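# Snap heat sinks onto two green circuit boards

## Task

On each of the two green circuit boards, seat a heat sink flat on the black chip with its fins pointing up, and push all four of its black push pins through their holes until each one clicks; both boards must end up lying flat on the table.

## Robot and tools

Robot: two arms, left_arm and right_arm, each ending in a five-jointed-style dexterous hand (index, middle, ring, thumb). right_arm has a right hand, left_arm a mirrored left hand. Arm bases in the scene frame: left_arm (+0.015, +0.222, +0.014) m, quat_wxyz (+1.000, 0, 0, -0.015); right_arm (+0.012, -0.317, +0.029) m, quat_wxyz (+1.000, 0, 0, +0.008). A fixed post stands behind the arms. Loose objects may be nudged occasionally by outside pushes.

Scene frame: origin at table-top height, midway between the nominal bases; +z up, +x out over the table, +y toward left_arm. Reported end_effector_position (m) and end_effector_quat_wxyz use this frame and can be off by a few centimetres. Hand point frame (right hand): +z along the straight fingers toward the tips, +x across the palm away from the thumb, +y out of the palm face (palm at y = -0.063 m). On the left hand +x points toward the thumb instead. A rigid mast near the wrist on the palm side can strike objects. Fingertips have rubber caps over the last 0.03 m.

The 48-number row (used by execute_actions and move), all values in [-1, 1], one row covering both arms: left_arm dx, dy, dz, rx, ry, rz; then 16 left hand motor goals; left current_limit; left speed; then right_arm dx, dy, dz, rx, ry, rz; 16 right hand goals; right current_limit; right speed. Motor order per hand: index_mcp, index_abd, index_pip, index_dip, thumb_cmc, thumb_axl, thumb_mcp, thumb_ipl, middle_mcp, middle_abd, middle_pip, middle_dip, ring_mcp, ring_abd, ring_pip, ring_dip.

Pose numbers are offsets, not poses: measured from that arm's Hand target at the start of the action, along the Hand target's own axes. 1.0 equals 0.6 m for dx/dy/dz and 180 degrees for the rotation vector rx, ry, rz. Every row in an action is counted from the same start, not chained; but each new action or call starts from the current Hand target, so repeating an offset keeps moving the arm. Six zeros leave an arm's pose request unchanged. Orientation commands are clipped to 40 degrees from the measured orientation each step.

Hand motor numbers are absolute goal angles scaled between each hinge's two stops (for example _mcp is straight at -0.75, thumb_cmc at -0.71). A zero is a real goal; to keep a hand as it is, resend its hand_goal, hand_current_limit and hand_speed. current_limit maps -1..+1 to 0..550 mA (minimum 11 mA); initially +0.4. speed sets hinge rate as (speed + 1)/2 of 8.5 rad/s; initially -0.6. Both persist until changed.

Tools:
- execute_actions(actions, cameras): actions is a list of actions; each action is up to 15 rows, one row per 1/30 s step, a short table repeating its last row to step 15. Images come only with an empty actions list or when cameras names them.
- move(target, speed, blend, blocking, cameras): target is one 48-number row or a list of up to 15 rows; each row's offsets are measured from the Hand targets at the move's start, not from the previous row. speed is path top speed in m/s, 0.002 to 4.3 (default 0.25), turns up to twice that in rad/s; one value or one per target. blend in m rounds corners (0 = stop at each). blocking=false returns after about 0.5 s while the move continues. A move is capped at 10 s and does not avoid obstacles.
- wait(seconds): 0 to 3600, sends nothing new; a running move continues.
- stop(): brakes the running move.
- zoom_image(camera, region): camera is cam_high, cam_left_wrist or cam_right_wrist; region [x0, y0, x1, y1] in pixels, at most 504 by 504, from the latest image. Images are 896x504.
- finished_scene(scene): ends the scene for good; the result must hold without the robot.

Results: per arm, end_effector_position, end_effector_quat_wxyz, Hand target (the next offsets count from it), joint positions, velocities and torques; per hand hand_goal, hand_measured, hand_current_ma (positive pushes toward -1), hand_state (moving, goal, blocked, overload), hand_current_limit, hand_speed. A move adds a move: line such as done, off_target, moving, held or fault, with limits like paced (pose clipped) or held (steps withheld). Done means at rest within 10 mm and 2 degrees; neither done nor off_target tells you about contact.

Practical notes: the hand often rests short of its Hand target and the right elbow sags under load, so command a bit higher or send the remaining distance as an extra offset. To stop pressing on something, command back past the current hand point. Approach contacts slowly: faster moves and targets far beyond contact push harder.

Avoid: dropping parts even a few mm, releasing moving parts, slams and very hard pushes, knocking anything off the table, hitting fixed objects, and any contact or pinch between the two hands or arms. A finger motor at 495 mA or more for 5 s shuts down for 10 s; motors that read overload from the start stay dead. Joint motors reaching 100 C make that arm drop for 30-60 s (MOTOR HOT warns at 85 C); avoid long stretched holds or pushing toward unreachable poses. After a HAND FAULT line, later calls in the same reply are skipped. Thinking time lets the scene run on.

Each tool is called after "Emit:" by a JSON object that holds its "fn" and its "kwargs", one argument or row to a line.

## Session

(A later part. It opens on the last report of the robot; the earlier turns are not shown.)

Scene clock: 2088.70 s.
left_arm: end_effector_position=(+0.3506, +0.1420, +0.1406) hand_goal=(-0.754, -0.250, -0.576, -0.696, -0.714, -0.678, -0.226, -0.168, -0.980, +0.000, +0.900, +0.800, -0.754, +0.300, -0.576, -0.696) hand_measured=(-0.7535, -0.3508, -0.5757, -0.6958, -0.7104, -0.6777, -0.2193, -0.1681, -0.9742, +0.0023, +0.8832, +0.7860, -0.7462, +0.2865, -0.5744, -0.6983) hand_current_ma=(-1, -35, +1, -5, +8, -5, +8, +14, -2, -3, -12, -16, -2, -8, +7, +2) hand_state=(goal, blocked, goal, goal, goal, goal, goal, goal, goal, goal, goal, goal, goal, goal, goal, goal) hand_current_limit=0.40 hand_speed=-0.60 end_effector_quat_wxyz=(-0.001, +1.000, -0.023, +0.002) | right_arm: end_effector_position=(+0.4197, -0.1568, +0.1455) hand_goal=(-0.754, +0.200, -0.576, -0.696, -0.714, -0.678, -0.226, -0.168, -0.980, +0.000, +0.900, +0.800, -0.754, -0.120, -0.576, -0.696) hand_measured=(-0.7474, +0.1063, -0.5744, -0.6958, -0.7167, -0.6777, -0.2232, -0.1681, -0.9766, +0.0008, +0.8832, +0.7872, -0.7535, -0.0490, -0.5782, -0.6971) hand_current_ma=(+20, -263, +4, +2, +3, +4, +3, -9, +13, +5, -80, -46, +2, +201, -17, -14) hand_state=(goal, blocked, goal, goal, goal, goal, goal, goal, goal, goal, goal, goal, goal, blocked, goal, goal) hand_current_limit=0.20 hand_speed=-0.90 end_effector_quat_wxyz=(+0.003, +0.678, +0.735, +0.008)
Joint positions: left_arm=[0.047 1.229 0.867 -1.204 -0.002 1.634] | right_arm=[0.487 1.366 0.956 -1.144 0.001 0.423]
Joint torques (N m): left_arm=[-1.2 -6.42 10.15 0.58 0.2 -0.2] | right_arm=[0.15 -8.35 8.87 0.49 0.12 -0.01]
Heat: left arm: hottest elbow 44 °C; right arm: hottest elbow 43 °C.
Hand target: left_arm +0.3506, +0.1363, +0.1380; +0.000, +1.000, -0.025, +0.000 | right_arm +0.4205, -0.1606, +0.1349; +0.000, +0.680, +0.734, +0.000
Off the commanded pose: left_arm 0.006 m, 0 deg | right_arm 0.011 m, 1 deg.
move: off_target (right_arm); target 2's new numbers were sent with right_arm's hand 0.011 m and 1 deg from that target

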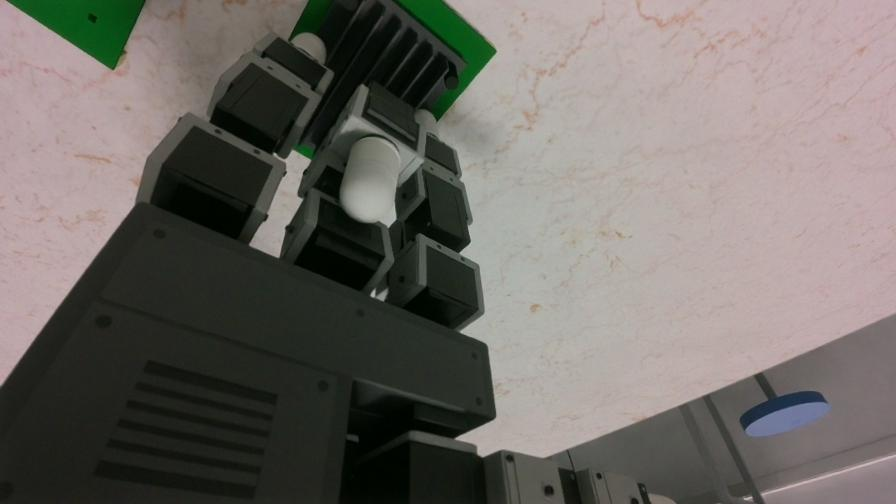

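Emit:
{"fn": "execute_actions", "kwargs": {
  "actions": [
    [[0,0,0,0,0,0,-0.754,-0.25,-0.576,-0.696,-0.714,-0.678,-0.226,-0.168,-0.98,0,0.9,0.8,-0.754,0.3,-0.576,-0.696,0.4,-0.6,0,0,0,0,0,0,-0.759,0.22,-0.576,-0.696,-0.714,-0.678,-0.226,-0.168,-0.98,0,0.9,0.8,-0.759,-0.10,-0.576,-0.696,0.2,-0.9]],
    [[0,0,0,0,0,0,-0.754,-0.25,-0.576,-0.696,-0.714,-0.678,-0.226,-0.168,-0.98,0,0.9,0.8,-0.754,0.3,-0.576,-0.696,0.4,-0.6,0,0,0,0,0,0,-0.759,0.22,-0.576,-0.696,-0.714,-0.678,-0.226,-0.168,-0.98,0,0.9,0.8,-0.759,-0.10,-0.576,-0.696,0.2,-0.9]]
  ],
  "cameras": ["cam_right_wrist"]
}}

Emit:
{"fn": "zoom_image", "kwargs": {
  "camera": "cam_right_wrist",
  "region": [250, 0, 510, 160]
}}

Scene clock: 2109.37 s.
left_arm: end_effector_position=(+0.3506, +0.1420, +0.1406) hand_goal=(-0.754, -0.250, -0.576, -0.696, -0.714, -0.678, -0.226, -0.168, -0.980, +0.000, +0.900, +0.800, -0.754, +0.300, -0.576, -0.696) hand_measured=(-0.7547, -0.3508, -0.5757, -0.6945, -0.7104, -0.6767, -0.2193, -0.1672, -0.9754, +0.0008, +0.8820, +0.7860, -0.7450, +0.2865, -0.5744, -0.6971) hand_current_ma=(-5, -32, +0, -7, +7, -2, +3, +0, -1, +0, -8, -13, -7, -3, +2, +11) hand_state=(goal, blocked, goal, goal, goal, goal, goal, goal, goal, goal, goal, goal, goal, goal, goal, goal) hand_current_limit=0.40 hand_speed=-0.60 end_effector_quat_wxyz=(-0.001, +1.000, -0.023, +0.002) | right_arm: end_effector_position=(+0.4197, -0.1568, +0.1455) hand_goal=(-0.760, +0.220, -0.576, -0.696, -0.714, -0.678, -0.226, -0.168, -0.980, +0.000, +0.900, +0.800, -0.760, -0.100, -0.576, -0.696) hand_measured=(-0.7498, +0.1077, -0.5744, -0.6958, -0.7167, -0.6777, -0.2232, -0.1681, -0.9766, +0.0008, +0.8832, +0.7872, -0.7559, -0.0490, -0.5770, -0.6971) hand_current_ma=(+47, -320, +4, +12, +2, -4, +4, -14, +10, +14, -69, -51, +18, +145, +0, -5) hand_state=(goal, blocked, goal, goal, goal, goal, goal, goal, goal, goal, goal, goal, goal, blocked, goal, goal) hand_current_limit=0.20 hand_speed=-0.90 end_effector_quat_wxyz=(+0.003, +0.678, +0.735, +0.008)
Joint positions: left_arm=[0.047 1.229 0.867 -1.204 -0.002 1.634] | right_arm=[0.487 1.366 0.956 -1.144 0.001 0.423]
Joint torques (N m): left_arm=[-0.62 -6.83 10.13 0.83 0.19 -0.23] | right_arm=[0.21 -8.23 8.85 0.5 0.12 -0.02]
Heat: left arm: hottest elbow 44 °C; right arm: hottest elbow 42 °C.
Hand target: left_arm +0.3506, +0.1363, +0.1380; +0.000, +1.000, -0.025, +0.000 | right_arm +0.4205, -0.1606, +0.1349; +0.000, +0.680, +0.734, +0.000
Off the commanded pose: left_arm 0.006 m, 0 deg | right_arm 0.011 m, 1 deg.

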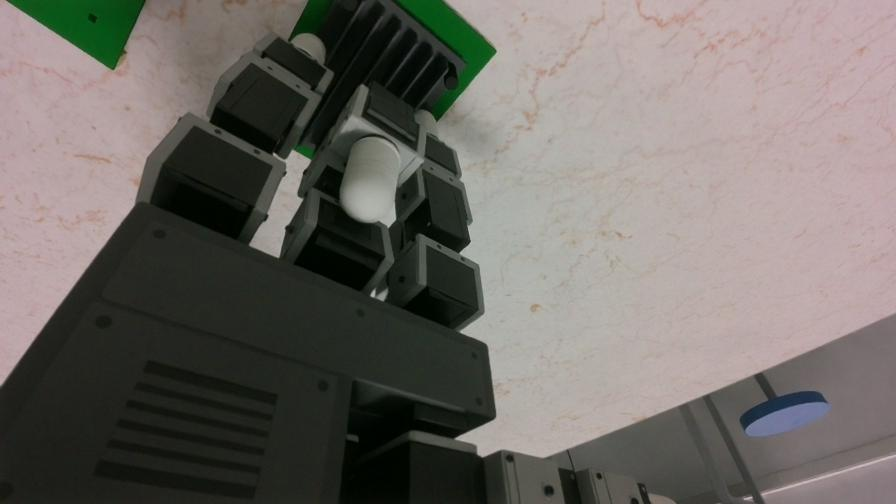

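Scaled by 1.938 from the camera's image (finer frame: 1280x720).

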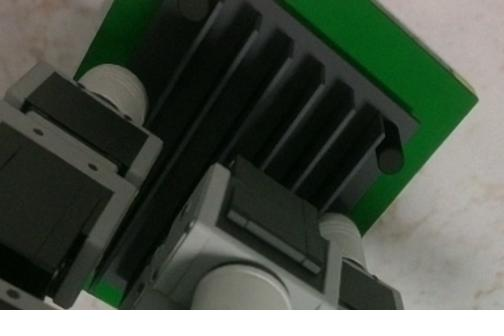

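Emit:
{"fn": "execute_actions", "kwargs": {
  "actions": [
    [[0,0,0,0,0,0,-0.754,-0.25,-0.576,-0.696,-0.714,-0.678,-0.226,-0.168,-0.98,0,0.9,0.8,-0.754,0.3,-0.576,-0.696,0.4,-0.6,0,0,0,0,0,0,-0.754,0.24,-0.576,-0.696,-0.714,-0.678,-0.226,-0.168,-0.98,0,0.9,0.8,-0.754,-0.01,-0.576,-0.696,0.3,-0.9]],
    [[0,0,0,0,0,0,-0.754,-0.25,-0.576,-0.696,-0.714,-0.678,-0.226,-0.168,-0.98,0,0.9,0.8,-0.754,0.3,-0.576,-0.696,0.4,-0.6,0,0,0,0,0,0,-0.754,0.24,-0.576,-0.696,-0.714,-0.678,-0.226,-0.168,-0.98,0,0.9,0.8,-0.754,-0.01,-0.576,-0.696,0.3,-0.9]]
  ],
  "cameras": ["cam_right_wrist"]
}}

Emit:
{"fn": "zoom_image", "kwargs": {
  "camera": "cam_right_wrist",
  "region": [250, 0, 510, 160]
}}

Scene clock: 2122.47 s.
left_arm: end_effector_position=(+0.3506, +0.1420, +0.1406) hand_goal=(-0.754, -0.250, -0.576, -0.696, -0.714, -0.678, -0.226, -0.168, -0.980, +0.000, +0.900, +0.800, -0.754, +0.300, -0.576, -0.696) hand_measured=(-0.7559, -0.3508, -0.5757, -0.6945, -0.7117, -0.6777, -0.2203, -0.1672, -0.9754, +0.0023, +0.8845, +0.7860, -0.7462, +0.2880, -0.5744, -0.6983) hand_current_ma=(-3, -36, +6, -5, +11, +8, +1, +5, +3, -2, -7, -11, -3, -14, -2, +9) hand_state=(goal, blocked, goal, goal, goal, goal, goal, goal, goal, goal, goal, goal, goal, goal, goal, goal) hand_current_limit=0.40 hand_speed=-0.60 end_effector_quat_wxyz=(-0.001, +1.000, -0.023, +0.002) | right_arm: end_effector_position=(+0.4194, -0.1583, +0.1447) hand_goal=(-0.754, +0.240, -0.576, -0.696, -0.714, -0.678, -0.226, -0.168, -0.980, +0.000, +0.900, +0.800, -0.754, -0.010, -0.576, -0.696) hand_measured=(-0.7498, +0.1414, -0.5757, -0.6971, -0.7154, -0.6777, -0.2232, -0.1681, -0.9766, +0.0008, +0.8832, +0.7872, -0.7547, -0.0109, -0.5757, -0.6996) hand_current_ma=(+15, -276, -8, +10, +0, -3, +12, -5, +3, -1, -67, -49, +5, -6, -3, -18) hand_state=(goal, blocked, goal, goal, goal, goal, goal, goal, goal, goal, goal, goal, goal, goal, goal, goal) hand_current_limit=0.30 hand_speed=-0.90 end_effector_quat_wxyz=(+0.006, +0.678, +0.735, +0.005)
Joint positions: left_arm=[0.047 1.229 0.867 -1.204 -0.002 1.634] | right_arm=[0.487 1.366 0.954 -1.144 0.007 0.423]
Joint torques (N m): left_arm=[-0.56 -6.71 10.18 0.92 0.21 -0.22] | right_arm=[0.38 -8.35 9.05 0.47 -0.11 -0.01]
Heat: left arm: hottest elbow 44 °C; right arm: hottest elbow 42 °C.
Hand target: left_arm +0.3506, +0.1363, +0.1380; +0.000, +1.000, -0.025, +0.000 | right_arm +0.4205, -0.1607, +0.1349; +0.000, +0.680, +0.734, +0.000
Off the commanded pose: left_arm 0.006 m, 0 deg | right_arm 0.010 m, 1 deg.

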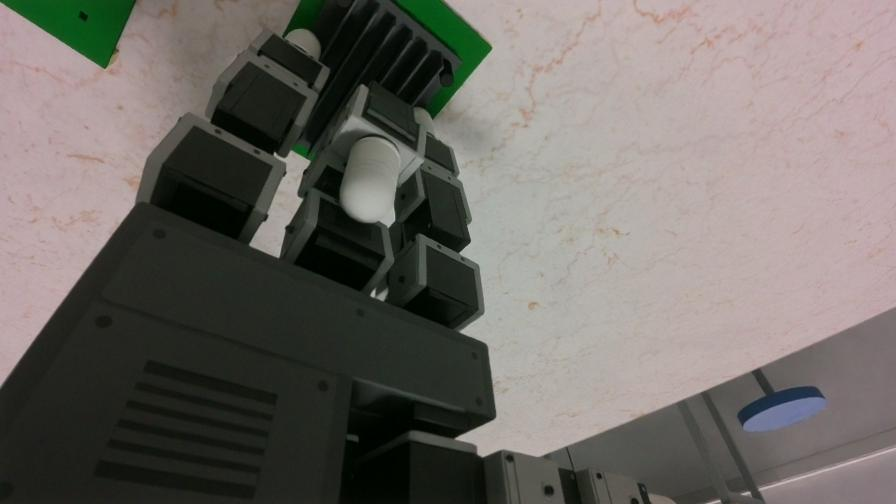

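Scaled by 1.938 from the camera's image (finer frame: 1280x720).

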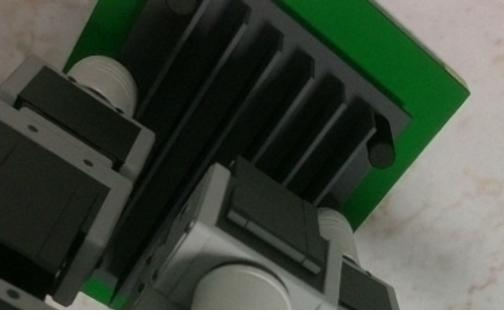

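Emit:
{"fn": "move", "kwargs": {
  "target": [
    [0,0,0,0,0,0,-0.754,-0.25,-0.576,-0.696,-0.714,-0.678,-0.226,-0.168,-0.98,0,0.9,0.8,-0.754,0.3,-0.576,-0.696,0.4,-0.6,0,0,-0.01,0,0,0,-0.754,0.0,-0.576,-0.696,-0.714,-0.678,-0.226,-0.168,-0.98,0,0.9,0.8,-0.754,0.05,-0.576,-0.696,0.4,-0.8],
    [0,0,0,0,0,0,-0.754,-0.25,-0.576,-0.696,-0.714,-0.678,-0.226,-0.168,-0.98,0,0.9,0.8,-0.754,0.3,-0.576,-0.696,0.4,-0.6,0,0,-0.117,0,0,0,-0.754,0.0,-0.576,-0.696,-0.714,-0.678,-0.226,-0.168,-0.98,0,0.9,0.8,-0.754,0.05,-0.576,-0.696,0.4,-0.6],
    [0,0,0,0,0,0,-0.754,-0.25,-0.576,-0.696,-0.714,-0.678,-0.226,-0.168,-0.98,0,0.9,0.8,-0.754,0.3,-0.576,-0.696,0.4,-0.6,0.0247,0.0622,-0.117,0,0,0,-0.754,0.0,-0.576,-0.696,-0.714,-0.678,-0.226,-0.168,-0.98,0,0.9,0.8,-0.98,0.0,0.9,0.8,0.4,-0.6],
    [0,0,0,0,0,0,-0.754,-0.25,-0.576,-0.696,-0.714,-0.678,-0.226,-0.168,-0.98,0,0.9,0.8,-0.754,0.3,-0.576,-0.696,0.4,-0.6,0.0247,0.0622,-0.052,0,0,0,-0.754,0.0,-0.576,-0.696,-0.714,-0.678,-0.226,-0.168,-0.98,0,0.9,0.8,-0.98,0.0,0.9,0.8,0.4,-0.6]
  ],
  "speed": [0.03,0.08,0.08,0.05],
  "cameras": ["cam_right_wrist","cam_high"]
}}

Emit:
{"fn": "zoom_image", "kwargs": {
  "camera": "cam_high",
  "region": [372, 222, 432, 277]
}}

Emit:
{"fn": "zoom_image", "kwargs": {
  "camera": "cam_right_wrist",
  "region": [250, 0, 510, 160]
}}

Scene clock: 2170.33 s.
left_arm: end_effector_position=(+0.3506, +0.1420, +0.1406) hand_goal=(-0.754, -0.250, -0.576, -0.696, -0.714, -0.678, -0.226, -0.168, -0.980, +0.000, +0.900, +0.800, -0.754, +0.300, -0.576, -0.696) hand_measured=(-0.7547, -0.3508, -0.5757, -0.6958, -0.7117, -0.6767, -0.2193, -0.1681, -0.9742, +0.0008, +0.8832, +0.7860, -0.7462, +0.2880, -0.5744, -0.6983) hand_current_ma=(-9, -38, -1, -10, +10, -7, +3, +0, +3, -6, -1, -15, -4, +2, -2, +6) hand_state=(goal, blocked, goal, goal, goal, goal, goal, goal, goal, goal, goal, goal, goal, goal, goal, goal) hand_current_limit=0.40 hand_speed=-0.60 end_effector_quat_wxyz=(-0.001, +1.000, -0.023, +0.002) | right_arm: end_effector_position=(+0.4535, -0.1383, +0.1773) hand_goal=(-0.754, +0.000, -0.576, -0.696, -0.714, -0.678, -0.226, -0.168, -0.980, +0.000, +0.900, +0.800, -0.980, +0.000, +0.900, +0.800) hand_measured=(-0.7498, +0.0008, -0.5744, -0.6971, -0.7167, -0.6777, -0.2232, -0.1672, -0.9766, +0.0008, +0.8832, +0.7872, -0.9766, -0.0007, +0.8845, +0.7847) hand_current_ma=(+14, +2, -4, +5, -2, -3, +4, -4, +8, +10, -78, -57, +16, +2, -72, -69) hand_state=(goal, goal, goal, goal, goal, goal, goal, goal, goal, goal, goal, goal, goal, goal, goal, goal) hand_current_limit=0.40 hand_speed=-0.60 end_effector_quat_wxyz=(+0.003, +0.678, +0.735, +0.007)
Joint positions: left_arm=[0.047 1.229 0.867 -1.204 -0.002 1.634] | right_arm=[0.487 1.435 1.115 -1.236 0.002 0.423]
Joint torques (N m): left_arm=[-1.08 -6.12 10.4 0.66 0.23 -0.18] | right_arm=[0.03 -9.64 9.29 0.53 0.1 -0.04]
Heat: left arm: hottest elbow 44 °C; right arm: hottest elbow 42 °C.
Hand target: left_arm +0.3506, +0.1363, +0.1380; +0.000, +1.000, -0.025, +0.000 | right_arm +0.4565, -0.1430, +0.1662; +0.000, +0.680, +0.734, +0.000
Off the commanded pose: left_arm 0.006 m, 0 deg | right_arm 0.013 m, 1 deg.
move: off_target (right_arm); target 2's new numbers were sent with right_arm's hand 0.022 m and 2 deg from that target; target 3's new numbers were sent with right_arm's hand 0.018 m and 1 deg from that target
Images, in order (width x height): cam_high 896x504, cam_right_wrist 896x504.

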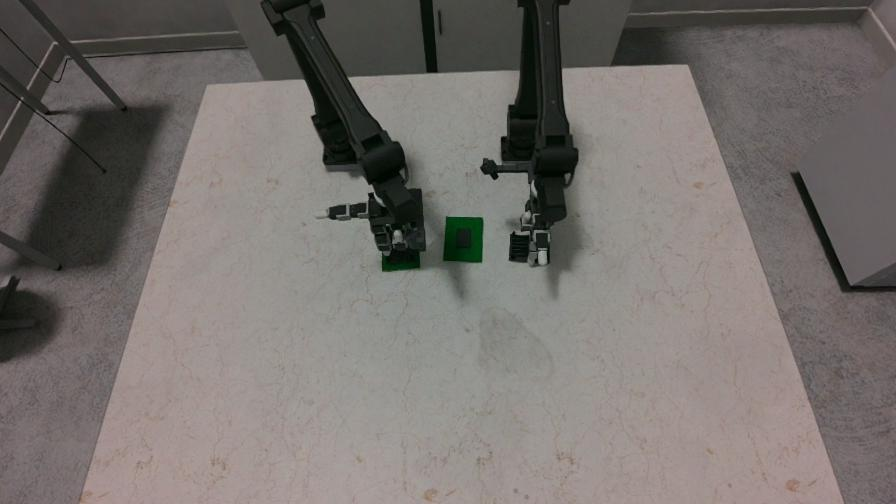

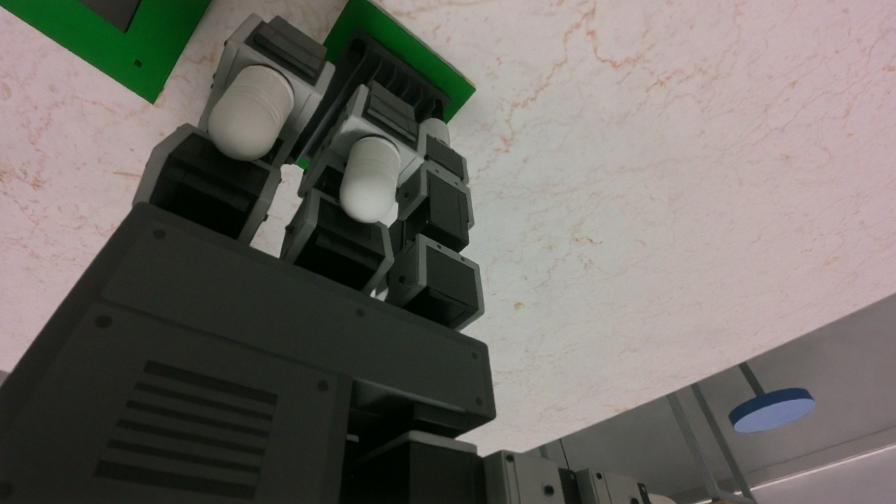

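Scaled by 8.400 from the camera's image (finer frame: 1280x720).

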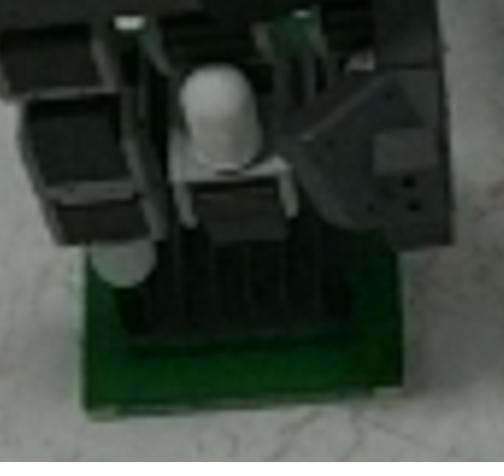

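Scaled by 1.938 from the camera's image (finer frame: 1280x720).

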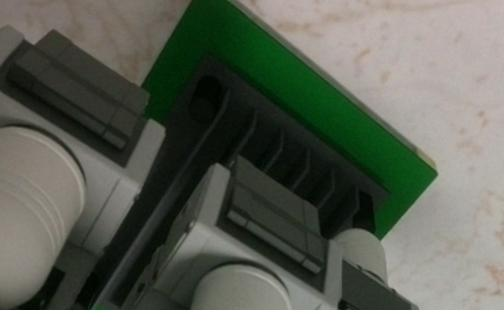

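Emit:
{"fn": "execute_actions", "kwargs": {
  "actions": []
}}

Scene clock: 2206.00 s.
left_arm: end_effector_position=(+0.3506, +0.1420, +0.1406) hand_goal=(-0.754, -0.250, -0.576, -0.696, -0.714, -0.678, -0.226, -0.168, -0.980, +0.000, +0.900, +0.800, -0.754, +0.300, -0.576, -0.696) hand_measured=(-0.7547, -0.3494, -0.5757, -0.6958, -0.7104, -0.6767, -0.2203, -0.1681, -0.9754, +0.0023, +0.8820, +0.7860, -0.7450, +0.2865, -0.5744, -0.6983) hand_current_ma=(-5, -33, -2, -8, +12, -6, +4, +8, -6, +6, -11, -13, -7, +1, +0, +4) hand_state=(goal, blocked, goal, goal, goal, goal, goal, goal, goal, goal, goal, goal, goal, goal, goal, goal) hand_current_limit=0.40 hand_speed=-0.60 end_effector_quat_wxyz=(-0.001, +1.000, -0.023, +0.002) | right_arm: end_effector_position=(+0.4535, -0.1383, +0.1773) hand_goal=(-0.754, +0.000, -0.576, -0.696, -0.714, -0.678, -0.226, -0.168, -0.980, +0.000, +0.900, +0.800, -0.980, +0.000, +0.900, +0.800) hand_measured=(-0.7498, +0.0008, -0.5744, -0.6958, -0.7167, -0.6767, -0.2232, -0.1681, -0.9766, +0.0008, +0.8832, +0.7872, -0.9766, -0.0007, +0.8845, +0.7847) hand_current_ma=(+20, +1, -3, +9, -5, -2, +8, -9, +1, +4, -73, -52, +22, +0, -67, -62) hand_state=(goal, goal, goal, goal, goal, goal, goal, goal, goal, goal, goal, goal, goal, goal, goal, goal) hand_current_limit=0.40 hand_speed=-0.60 end_effector_quat_wxyz=(+0.003, +0.678, +0.735, +0.007)
Joint positions: left_arm=[0.047 1.229 0.867 -1.204 -0.002 1.634] | right_arm=[0.487 1.435 1.115 -1.236 0.002 0.423]
Joint velocities: within noise
Joint torques (N m): left_arm=[-0.91 -6.24 10.19 0.79 0.18 -0.14] | right_arm=[-0.15 -9.76 9.31 0.51 0.1 -0.05]
Motor temperatures (°C): left_arm=[26 28 44 28 25 27] | right_arm=[26 30 43 26 23 27]
Heat: left arm: hottest elbow 44 °C; right arm: hottest elbow 43 °C.
Hand target: left_arm +0.3506, +0.1363, +0.1380; +0.000, +1.000, -0.025, +0.000 | right_arm +0.4565, -0.1430, +0.1661; +0.000, +0.680, +0.734, +0.000
Off the commanded pose: left_arm 0.006 m, 0 deg | right_arm 0.013 m, 1 deg.

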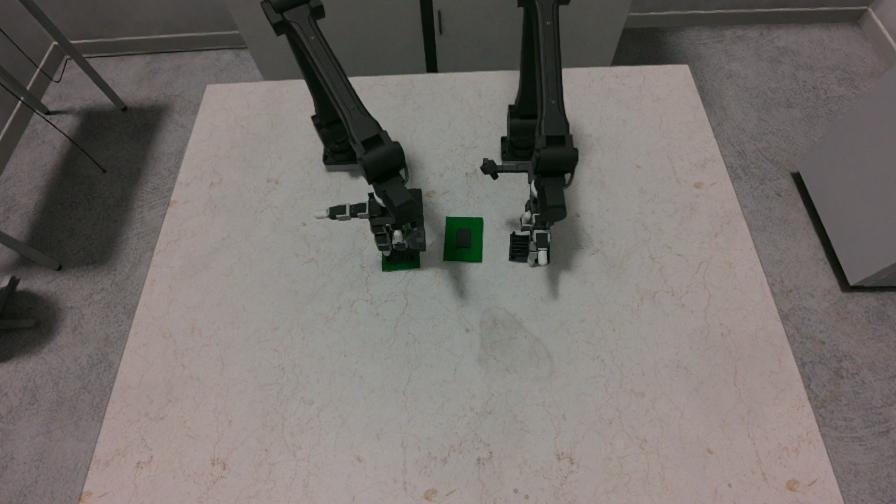

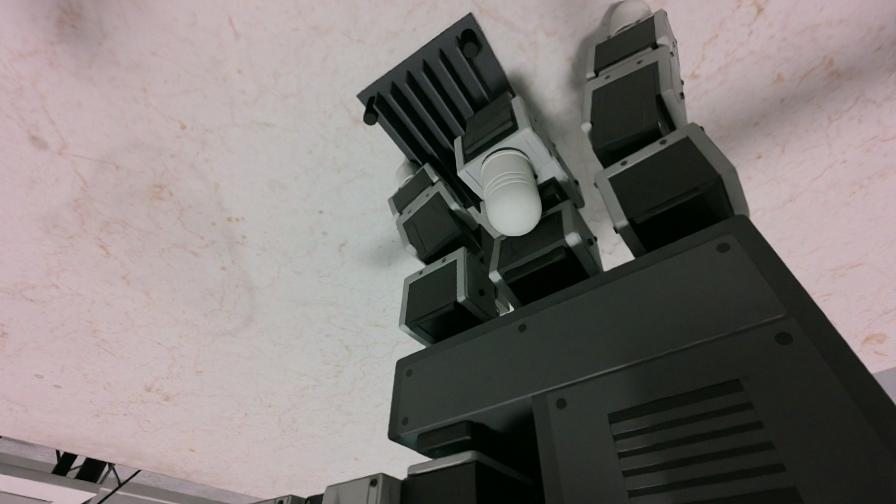

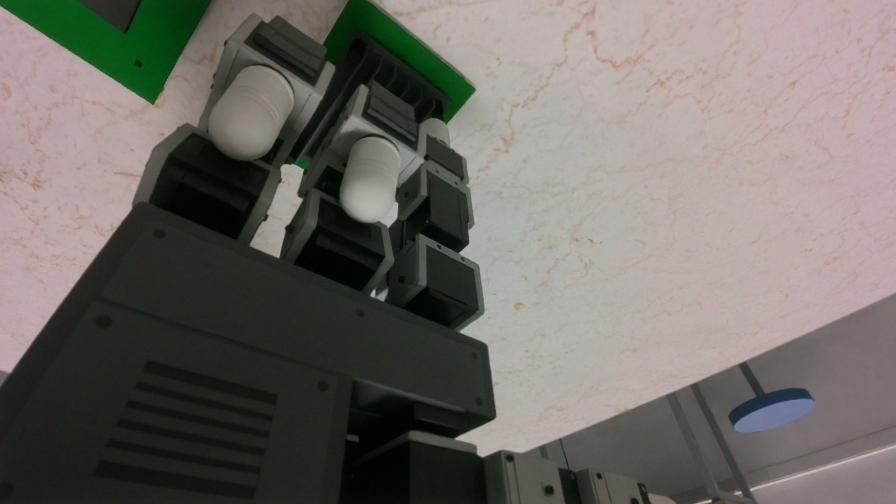

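Emit:
{"fn": "move", "kwargs": {
  "target": [0,0,0,0,0,0,-0.754,-0.25,-0.576,-0.696,-0.714,-0.678,-0.226,-0.168,-0.98,0,0.9,0.8,-0.754,0.3,-0.576,-0.696,0.4,-0.6,0,0,0.015,0,0,0,-0.754,0,-0.576,-0.696,-0.714,-0.678,-0.226,-0.168,-0.98,0,0.9,0.8,-0.98,0,0.9,0.8,0.4,-0.6],
  "speed": 0.03,
  "cameras": ["cam_right_wrist"]
}}

Emit:
{"fn": "zoom_image", "kwargs": {
  "camera": "cam_right_wrist",
  "region": [200, 0, 500, 220]
}}

Scene clock: 2214.07 s.
left_arm: end_effector_position=(+0.3506, +0.1420, +0.1406) hand_goal=(-0.754, -0.250, -0.576, -0.696, -0.714, -0.678, -0.226, -0.168, -0.980, +0.000, +0.900, +0.800, -0.754, +0.300, -0.576, -0.696) hand_measured=(-0.7547, -0.3494, -0.5770, -0.6945, -0.7129, -0.6777, -0.2193, -0.1672, -0.9754, +0.0008, +0.8820, +0.7860, -0.7462, +0.2865, -0.5744, -0.6983) hand_current_ma=(-14, -37, +1, -11, +13, +0, +1, +10, +1, -5, +3, -13, +1, -2, +2, +7) hand_state=(goal, blocked, goal, goal, goal, goal, goal, goal, goal, goal, goal, goal, goal, goal, goal, goal) hand_current_limit=0.40 hand_speed=-0.60 end_effector_quat_wxyz=(-0.001, +1.000, -0.023, +0.002) | right_arm: end_effector_position=(+0.4539, -0.1381, +0.1690) hand_goal=(-0.754, +0.000, -0.576, -0.696, -0.714, -0.678, -0.226, -0.168, -0.980, +0.000, +0.900, +0.800, -0.980, +0.000, +0.900, +0.800) hand_measured=(-0.7498, +0.0008, -0.5744, -0.6971, -0.7167, -0.6777, -0.2232, -0.1681, -0.9766, +0.0008, +0.8832, +0.7872, -0.9754, +0.0008, +0.8845, +0.7847) hand_current_ma=(+17, +4, +4, +8, +3, -1, +4, -8, +15, +9, -82, -48, +14, +2, -73, -62) hand_state=(goal, goal, goal, goal, goal, goal, goal, goal, goal, goal, goal, goal, goal, goal, goal, goal) hand_current_limit=0.40 hand_speed=-0.60 end_effector_quat_wxyz=(+0.004, +0.678, +0.735, +0.008)
Joint positions: left_arm=[0.047 1.229 0.867 -1.204 -0.002 1.634] | right_arm=[0.487 1.443 1.1 -1.211 0.002 0.423]
Joint torques (N m): left_arm=[0.09 -6.48 10.18 0.91 0.22 -0.17] | right_arm=[-0.09 -9.7 9.13 0.46 0.1 -0.04]
Heat: left arm: hottest elbow 44 °C; right arm: hottest elbow 43 °C.
Hand target: left_arm +0.3506, +0.1363, +0.1380; +0.000, +1.000, -0.025, +0.000 | right_arm +0.4565, -0.1430, +0.1571; +0.000, +0.680, +0.734, +0.000
Off the commanded pose: left_arm 0.006 m, 0 deg | right_arm 0.013 m, 1 deg.
move: off_target (right_arm)

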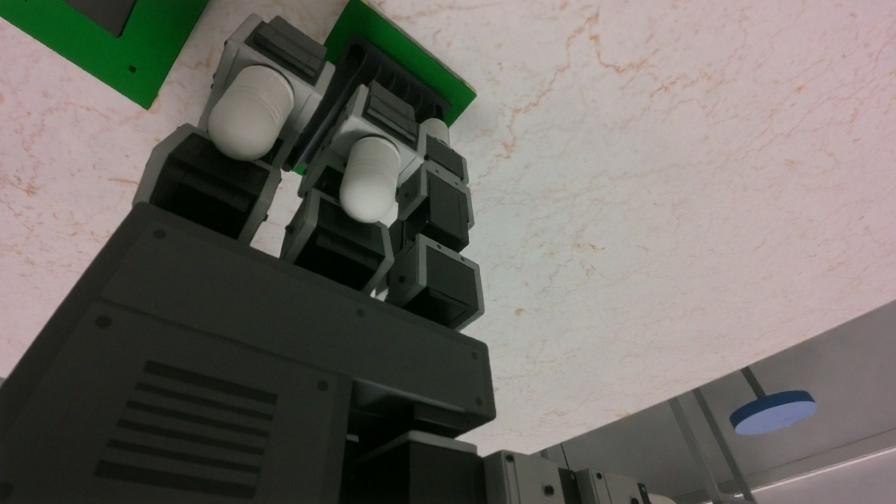

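Scaled by 1.680 from the camera's image (finer frame: 1280x720).

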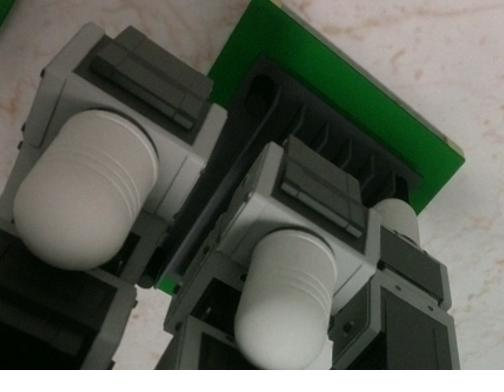

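Emit:
{"fn": "move", "kwargs": {
  "target": [0,0,0,0,0,0,-0.754,-0.25,-0.576,-0.696,-0.714,-0.678,-0.226,-0.168,-0.98,0,0.9,0.8,-0.754,0.3,-0.576,-0.696,0.4,-0.6,0,0,0.013,0,0,0,-0.754,0,-0.576,-0.696,-0.714,-0.678,-0.226,-0.168,-0.98,0,0.9,0.8,-0.98,0,0.9,0.8,0.4,-0.6],
  "speed": 0.03,
  "cameras": ["cam_right_wrist"]
}}

Emit:
{"fn": "zoom_image", "kwargs": {
  "camera": "cam_right_wrist",
  "region": [200, 0, 500, 220]
}}

Scene clock: 2221.60 s.
left_arm: end_effector_position=(+0.3506, +0.1420, +0.1406) hand_goal=(-0.754, -0.250, -0.576, -0.696, -0.714, -0.678, -0.226, -0.168, -0.980, +0.000, +0.900, +0.800, -0.754, +0.300, -0.576, -0.696) hand_measured=(-0.7547, -0.3494, -0.5770, -0.6958, -0.7117, -0.6777, -0.2203, -0.1681, -0.9754, +0.0008, +0.8832, +0.7872, -0.7438, +0.2880, -0.5744, -0.6983) hand_current_ma=(-6, -43, +9, -12, +11, -3, -2, +4, -8, -9, -4, -16, -5, +5, -1, +6) hand_state=(goal, blocked, goal, goal, goal, goal, goal, goal, goal, goal, goal, goal, goal, goal, goal, goal) hand_current_limit=0.40 hand_speed=-0.60 end_effector_quat_wxyz=(-0.001, +1.000, -0.023, +0.002) | right_arm: end_effector_position=(+0.4554, -0.1374, +0.1659) hand_goal=(-0.754, +0.000, -0.576, -0.696, -0.714, -0.678, -0.226, -0.168, -0.980, +0.000, +0.900, +0.800, -0.980, +0.000, +0.900, +0.800) hand_measured=(-0.7559, +0.0023, -0.5808, -0.6996, -0.7167, -0.6777, -0.2232, -0.1681, -0.9778, +0.0008, +0.8832, +0.7872, -0.9766, -0.0007, +0.8845, +0.7847) hand_current_ma=(-7, +6, -26, -6, +2, -8, +4, -6, +8, +7, -75, -50, +26, +3, -67, -66) hand_state=(goal, goal, goal, goal, goal, goal, goal, goal, goal, goal, goal, goal, goal, goal, goal, goal) hand_current_limit=0.40 hand_speed=-0.60 end_effector_quat_wxyz=(+0.005, +0.678, +0.735, +0.012)
Joint positions: left_arm=[0.047 1.229 0.867 -1.204 -0.002 1.634] | right_arm=[0.487 1.445 1.092 -1.192 0.003 0.423]
Joint torques (N m): left_arm=[-1.26 -6.42 10.39 0.4 0.2 -0.12] | right_arm=[-0.21 -9.41 8.73 0.64 0.07 -0.04]
Heat: left arm: hottest elbow 44 °C; right arm: hottest elbow 43 °C.
Hand target: left_arm +0.3506, +0.1363, +0.1380; +0.000, +1.000, -0.025, +0.000 | right_arm +0.4566, -0.1430, +0.1494; +0.000, +0.680, +0.734, +0.000
Off the commanded pose: left_arm 0.006 m, 0 deg | right_arm 0.018 m, 2 deg.
move: off_target (right_arm)

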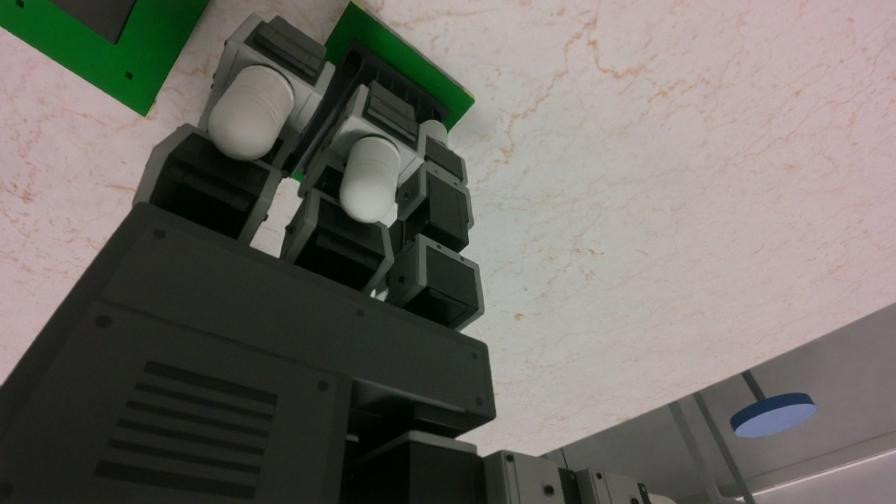

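Scaled by 1.680 from the camera's image (finer frame: 1280x720).

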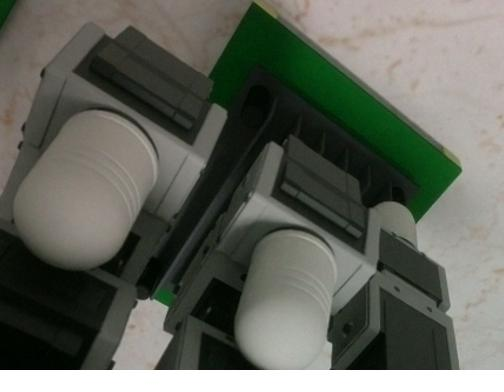

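Emit:
{"fn": "move", "kwargs": {
  "target": [
    [0,0,0,0,0,0,-0.754,-0.25,-0.576,-0.696,-0.714,-0.678,-0.226,-0.168,-0.98,0,0.9,0.8,-0.754,0.3,-0.576,-0.696,0.4,-0.6,0,0,-0.06,0,0,0,-0.754,0,-0.576,-0.696,-0.714,-0.678,-0.226,-0.168,-0.98,0,0.9,0.8,-0.98,0,0.9,0.8,0.4,-0.6],
    [0,0,0,0,0,0,-0.754,-0.25,-0.576,-0.696,-0.714,-0.678,-0.226,-0.168,-0.98,0,0.9,0.8,-0.754,0.3,-0.576,-0.696,0.4,-0.6,0.13,-0.13,-0.08,0,0,0,-0.754,0,-0.576,-0.696,-0.714,-0.678,-0.226,-0.168,-0.98,0,0.9,0.8,-0.98,0,0.9,0.8,0.4,-0.6]
  ],
  "speed": 0.1,
  "cameras": ["cam_right_wrist"]
}}

Emit:
{"fn": "zoom_image", "kwargs": {
  "camera": "cam_right_wrist",
  "region": [350, 0, 650, 220]
}}

Scene clock: 2261.70 s.
left_arm: end_effector_position=(+0.3506, +0.1420, +0.1406) hand_goal=(-0.754, -0.250, -0.576, -0.696, -0.714, -0.678, -0.226, -0.168, -0.980, +0.000, +0.900, +0.800, -0.754, +0.300, -0.576, -0.696) hand_measured=(-0.7547, -0.3508, -0.5770, -0.6958, -0.7117, -0.6767, -0.2203, -0.1672, -0.9754, +0.0023, +0.8832, +0.7860, -0.7462, +0.2865, -0.5744, -0.6983) hand_current_ma=(-3, -36, +7, -5, +4, +7, +1, +6, +1, -6, -2, -14, -10, +0, -5, -1) hand_state=(goal, blocked, goal, goal, goal, goal, goal, goal, goal, goal, goal, goal, goal, goal, goal, goal) hand_current_limit=0.40 hand_speed=-0.60 end_effector_quat_wxyz=(-0.001, +1.000, -0.023, +0.002) | right_arm: end_effector_position=(+0.3783, -0.0724, +0.1958) hand_goal=(-0.754, +0.000, -0.576, -0.696, -0.714, -0.678, -0.226, -0.168, -0.980, +0.000, +0.900, +0.800, -0.980, +0.000, +0.900, +0.800) hand_measured=(-0.7474, +0.0066, -0.5718, -0.6932, -0.7167, -0.6777, -0.2242, -0.1681, -0.9766, +0.0008, +0.8832, +0.7872, -0.9766, +0.0008, +0.8845, +0.7847) hand_current_ma=(+33, +15, +5, +20, +2, -9, +3, -8, +4, +2, -71, -50, +11, +0, -61, -60) hand_state=(goal, goal, goal, goal, goal, goal, goal, goal, goal, goal, goal, goal, goal, goal, goal, goal) hand_current_limit=0.40 hand_speed=-0.60 end_effector_quat_wxyz=(+0.000, +0.681, +0.733, +0.002)
Joint positions: left_arm=[0.047 1.229 0.867 -1.204 -0.002 1.634] | right_arm=[0.736 1.37 1.103 -1.299 -0.001 0.678]
Joint torques (N m): left_arm=[-0.5 -6.3 10.15 0.64 0.23 -0.24] | right_arm=[2.14 -10.87 9.77 -0.28 0.19 0.13]
Heat: left arm: hottest elbow 44 °C; right arm: hottest elbow 41 °C.
Hand target: left_arm +0.3506, +0.1363, +0.1380; +0.000, +1.000, -0.025, +0.000 | right_arm +0.3728, -0.0712, +0.1972; +0.000, +0.680, +0.734, +0.000
Off the commanded pose: left_arm 0.006 m, 0 deg | right_arm 0.006 m, 0 deg.
move: done

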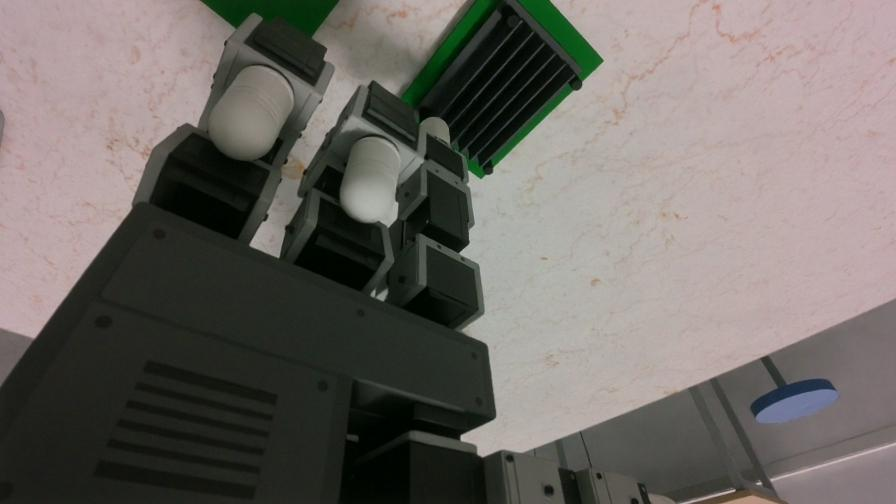

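Scaled by 1.680 from the camera's image (finer frame: 1280x720).

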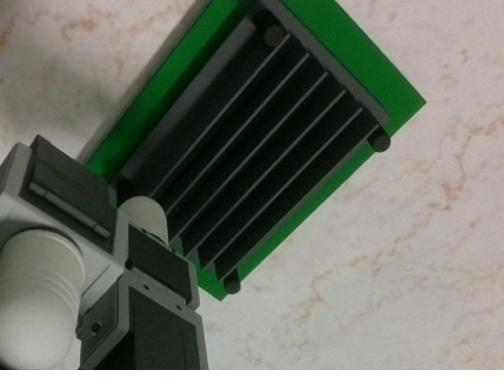

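Emit:
{"fn": "zoom_image", "kwargs": {
  "camera": "cam_right_wrist",
  "region": [490, 0, 620, 100]
}}

Emit:
{"fn": "zoom_image", "kwargs": {
  "camera": "cam_right_wrist",
  "region": [430, 80, 560, 180]
}}

Scaled by 3.877 from the camera's image (finer frame: 1280x720).

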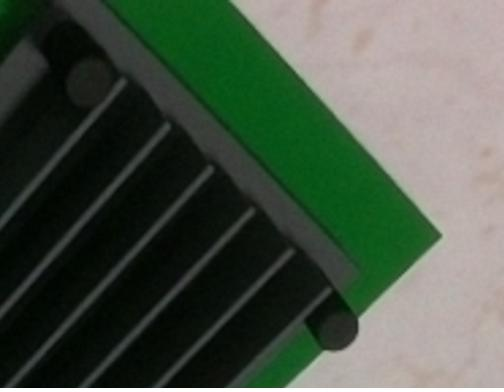

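Scaled by 3.877 from the camera's image (finer frame: 1280x720).

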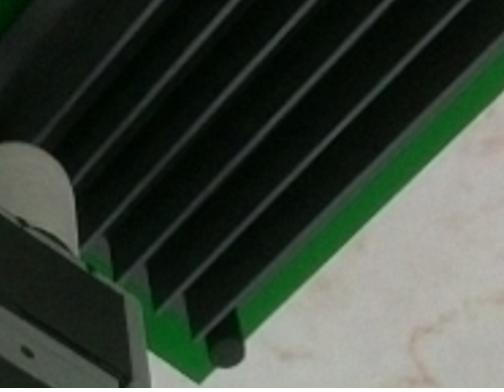

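Emit:
{"fn": "move", "kwargs": {
  "target": [0,0,0,0,0,0,-0.754,-0.25,-0.576,-0.696,-0.714,-0.678,-0.226,-0.168,-0.98,0,0.9,0.8,-0.754,0.3,-0.576,-0.696,0.4,-0.6,0.06,0.09,-0.04,0,0,0,-0.754,0,-0.576,-0.696,-0.714,-0.678,-0.226,-0.168,-0.98,0,0.9,0.8,-0.98,0,0.9,0.8,0.4,-0.6],
  "speed": 0.1,
  "cameras": ["cam_right_wrist"]
}}

Emit:
{"fn": "zoom_image", "kwargs": {
  "camera": "cam_right_wrist",
  "region": [430, 0, 730, 240]
}}

Scene clock: 2310.27 s.
left_arm: end_effector_position=(+0.3506, +0.1420, +0.1406) hand_goal=(-0.754, -0.250, -0.576, -0.696, -0.714, -0.678, -0.226, -0.168, -0.980, +0.000, +0.900, +0.800, -0.754, +0.300, -0.576, -0.696) hand_measured=(-0.7547, -0.3494, -0.5770, -0.6958, -0.7117, -0.6767, -0.2193, -0.1672, -0.9754, +0.0008, +0.8845, +0.7860, -0.7450, +0.2880, -0.5757, -0.6983) hand_current_ma=(-3, -38, +0, -5, +18, -1, +11, +10, +0, -1, -7, -12, -2, -1, -2, +4) hand_state=(goal, blocked, goal, goal, goal, goal, goal, goal, goal, goal, goal, goal, goal, goal, goal, goal) hand_current_limit=0.40 hand_speed=-0.60 end_effector_quat_wxyz=(-0.001, +1.000, -0.023, +0.002) | right_arm: end_effector_position=(+0.4132, -0.0398, +0.2140) hand_goal=(-0.754, +0.000, -0.576, -0.696, -0.714, -0.678, -0.226, -0.168, -0.980, +0.000, +0.900, +0.800, -0.980, +0.000, +0.900, +0.800) hand_measured=(-0.7474, +0.0023, -0.5718, -0.6932, -0.7104, -0.6777, -0.2232, -0.1672, -0.9766, +0.0008, +0.8832, +0.7872, -0.9754, +0.0008, +0.8845, +0.7834) hand_current_ma=(+33, +7, +12, +20, +26, +0, +1, -9, +3, +4, -80, -50, +15, +2, -66, -66) hand_state=(goal, goal, goal, goal, goal, goal, goal, goal, goal, goal, goal, goal, goal, goal, goal, goal) hand_current_limit=0.40 hand_speed=-0.60 end_effector_quat_wxyz=(-0.001, +0.681, +0.733, -0.005)
Joint positions: left_arm=[0.047 1.229 0.867 -1.204 -0.002 1.634] | right_arm=[0.736 1.491 1.279 -1.37 -0.001 0.679]
Joint torques (N m): left_arm=[-0.38 -7 10.22 0.5 0.19 -0.17] | right_arm=[0.91 -10.7 13.68 -0.38 0.19 0]
Heat: left arm: hottest elbow 44 °C; right arm: hottest elbow 41 °C.
Hand target: left_arm +0.3506, +0.1363, +0.1380; +0.000, +1.000, -0.025, +0.000 | right_arm +0.4239, -0.0312, +0.2212; +0.000, +0.680, +0.734, +0.000
Off the commanded pose: left_arm 0.006 m, 0 deg | right_arm 0.015 m, 1 deg.
move: off_target (right_arm)

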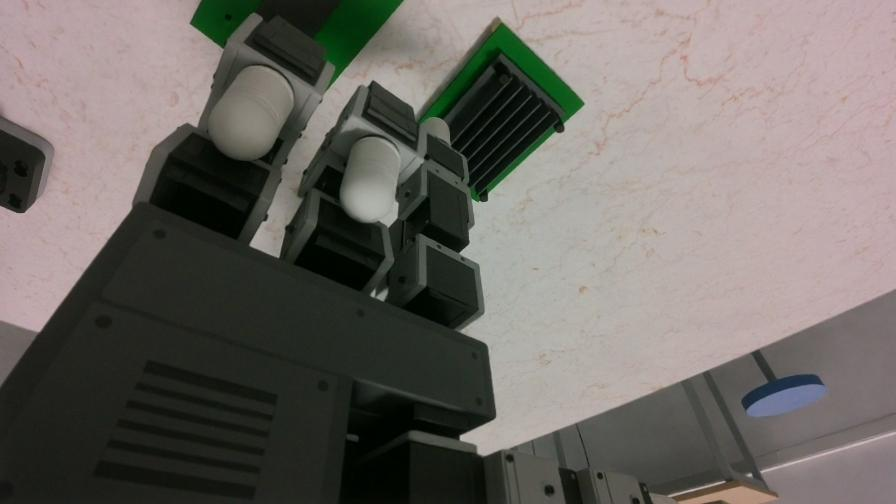

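Scaled by 1.680 from the camera's image (finer frame: 1280x720).

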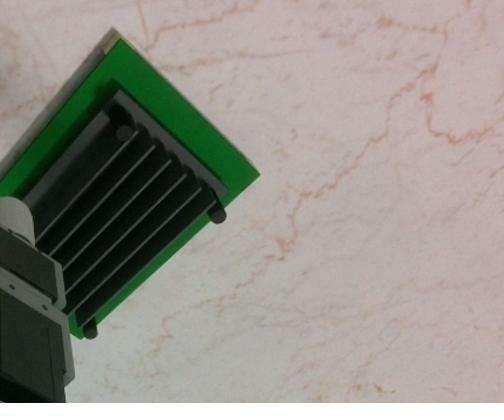

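Emit:
{"fn": "zoom_image", "kwargs": {
  "camera": "cam_right_wrist",
  "region": [480, 10, 600, 140]
}}

Emit:
{"fn": "zoom_image", "kwargs": {
  "camera": "cam_right_wrist",
  "region": [430, 100, 560, 210]
}}

Scaled by 3.877 from the camera's image (finer frame: 1280x720).

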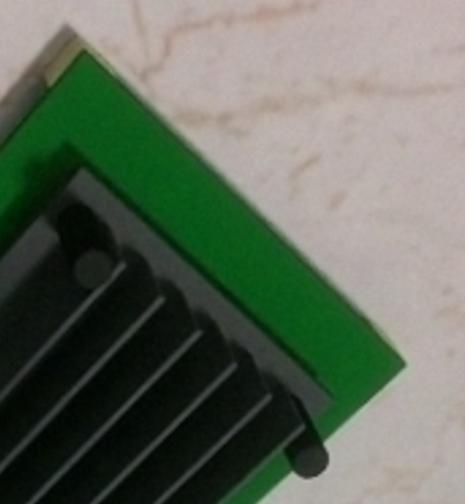

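Scaled by 3.877 from the camera's image (finer frame: 1280x720).

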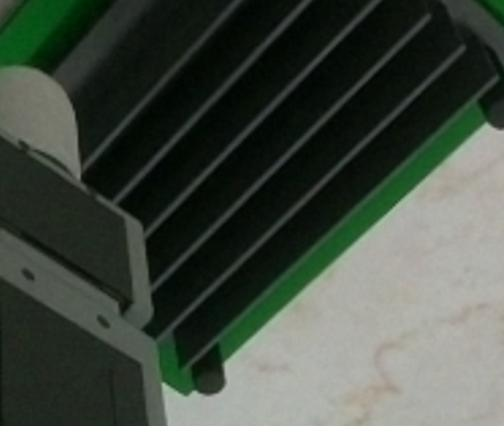

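Emit:
{"fn": "move", "kwargs": {
  "target": [0,0,0,0,0,0,-0.754,-0.25,-0.576,-0.696,-0.714,-0.678,-0.226,-0.168,-0.98,0,0.9,0.8,-0.754,0.3,-0.576,-0.696,0.4,-0.6,-0.139,-0.182,0.045,-0.0713,0.1828,0,-0.754,0,-0.576,-0.696,-0.714,-0.678,-0.226,-0.168,-0.98,0,0.9,0.8,-0.98,0,0.9,0.8,0.4,-0.6],
  "speed": 0.12,
  "cameras": ["cam_right_wrist"]
}}

Scene clock: 2410.73 s.
left_arm: end_effector_position=(+0.3506, +0.1420, +0.1406) hand_goal=(-0.754, -0.250, -0.576, -0.696, -0.714, -0.678, -0.226, -0.168, -0.980, +0.000, +0.900, +0.800, -0.754, +0.300, -0.576, -0.696) hand_measured=(-0.7547, -0.3508, -0.5757, -0.6958, -0.7117, -0.6777, -0.2203, -0.1681, -0.9754, +0.0008, +0.8820, +0.7860, -0.7462, +0.2880, -0.5757, -0.6983) hand_current_ma=(+1, -30, +2, -6, +9, -7, +7, +5, -7, +0, -9, -18, -3, -7, +3, +16) hand_state=(goal, blocked, goal, goal, goal, goal, goal, goal, goal, goal, goal, goal, goal, goal, goal, goal) hand_current_limit=0.40 hand_speed=-0.60 end_effector_quat_wxyz=(-0.001, +1.000, -0.023, +0.002) | right_arm: end_effector_position=(+0.3185, -0.1189, +0.1940) hand_goal=(-0.754, +0.000, -0.576, -0.696, -0.714, -0.678, -0.226, -0.168, -0.980, +0.000, +0.900, +0.800, -0.980, +0.000, +0.900, +0.800) hand_measured=(-0.7571, -0.0007, -0.5770, -0.6932, -0.7167, -0.6767, -0.2232, -0.1672, -0.9766, +0.0008, +0.8832, +0.7872, -0.9766, -0.0007, +0.8845, +0.7834) hand_current_ma=(-16, -5, -7, +16, -3, +5, +6, -1, +2, +7, -78, -57, +5, -3, -65, -65) hand_state=(goal, goal, goal, goal, goal, goal, goal, goal, goal, goal, goal, goal, goal, goal, goal, goal) hand_current_limit=0.40 hand_speed=-0.60 end_effector_quat_wxyz=(-0.136, +0.648, +0.701, +0.265)
Joint positions: left_arm=[0.047 1.229 0.867 -1.204 -0.002 1.634] | right_arm=[0.541 0.85 0.611 -0.859 -0.394 0.575]
Joint torques (N m): left_arm=[-0.26 -6.36 10.35 0.65 0.26 -0.2] | right_arm=[-0.21 -3.84 10.36 1.59 -0.32 -0.11]
Motor temperatures (°C): left_arm=[26 28 44 28 25 27] | right_arm=[26 31 50 26 23 27]
Heat: left arm: hottest elbow 44 °C; right arm: hottest elbow 50 °C.
Hand target: left_arm +0.3506, +0.1363, +0.1380; +0.000, +1.000, -0.025, +0.000 | right_arm +0.3214, -0.1226, +0.1942; -0.132, +0.648, +0.699, +0.273
Off the commanded pose: left_arm 0.006 m, 0 deg | right_arm 0.005 m, 1 deg.
move: done

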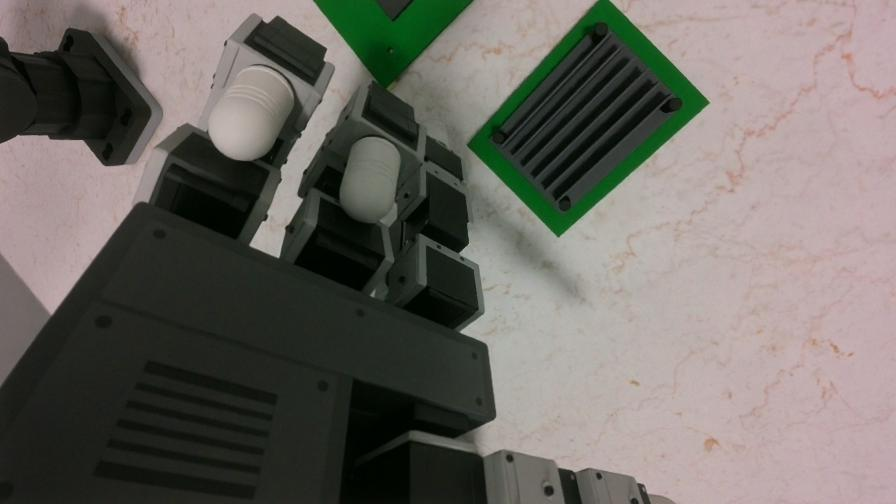

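Emit:
{"fn": "zoom_image", "kwargs": {
  "camera": "cam_right_wrist",
  "region": [550, 0, 720, 130]
}}

Emit:
{"fn": "zoom_image", "kwargs": {
  "camera": "cam_right_wrist",
  "region": [455, 100, 625, 240]
}}

Scaled by 2.965 from the camera's image (finer frame: 1280x720).

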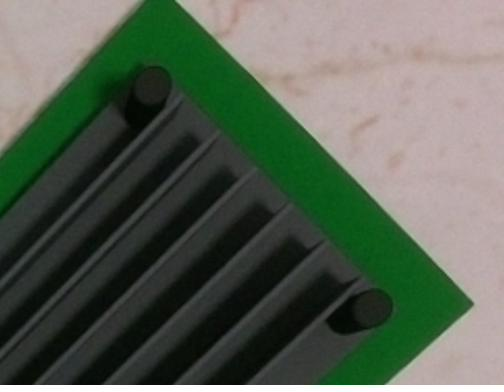

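Scaled by 2.965 from the camera's image (finer frame: 1280x720).

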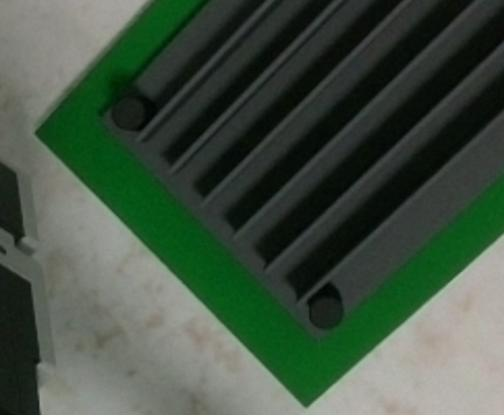

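Emit:
{"fn": "zoom_image", "kwargs": {
  "camera": "cam_right_wrist",
  "region": [310, 0, 480, 100]
}}

Scaled by 2.965 from the camera's image (finer frame: 1280x720).

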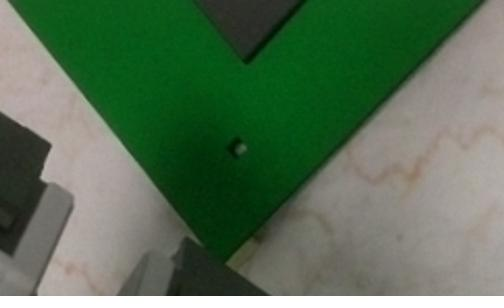

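Emit:
{"fn": "zoom_image", "kwargs": {
  "camera": "cam_right_wrist",
  "region": [590, 0, 720, 120]
}}

Emit:
{"fn": "zoom_image", "kwargs": {
  "camera": "cam_right_wrist",
  "region": [460, 120, 580, 240]
}}

Scaled by 3.877 from the camera's image (finer frame: 1280x720).

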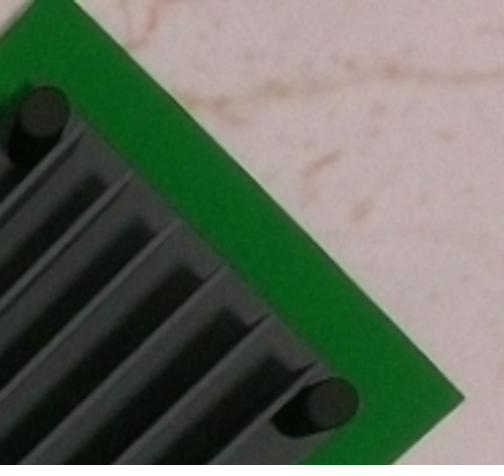

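Scaled by 4.200 from the camera's image (finer frame: 1280x720).

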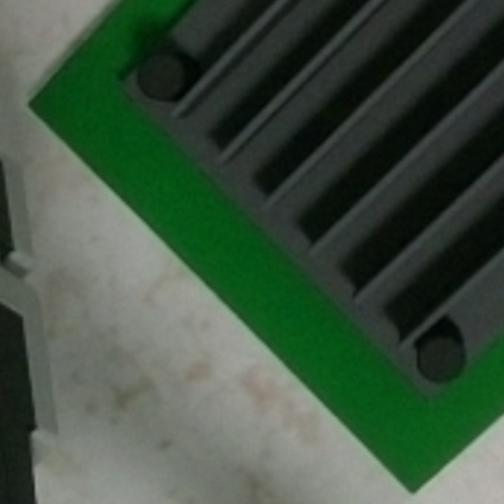

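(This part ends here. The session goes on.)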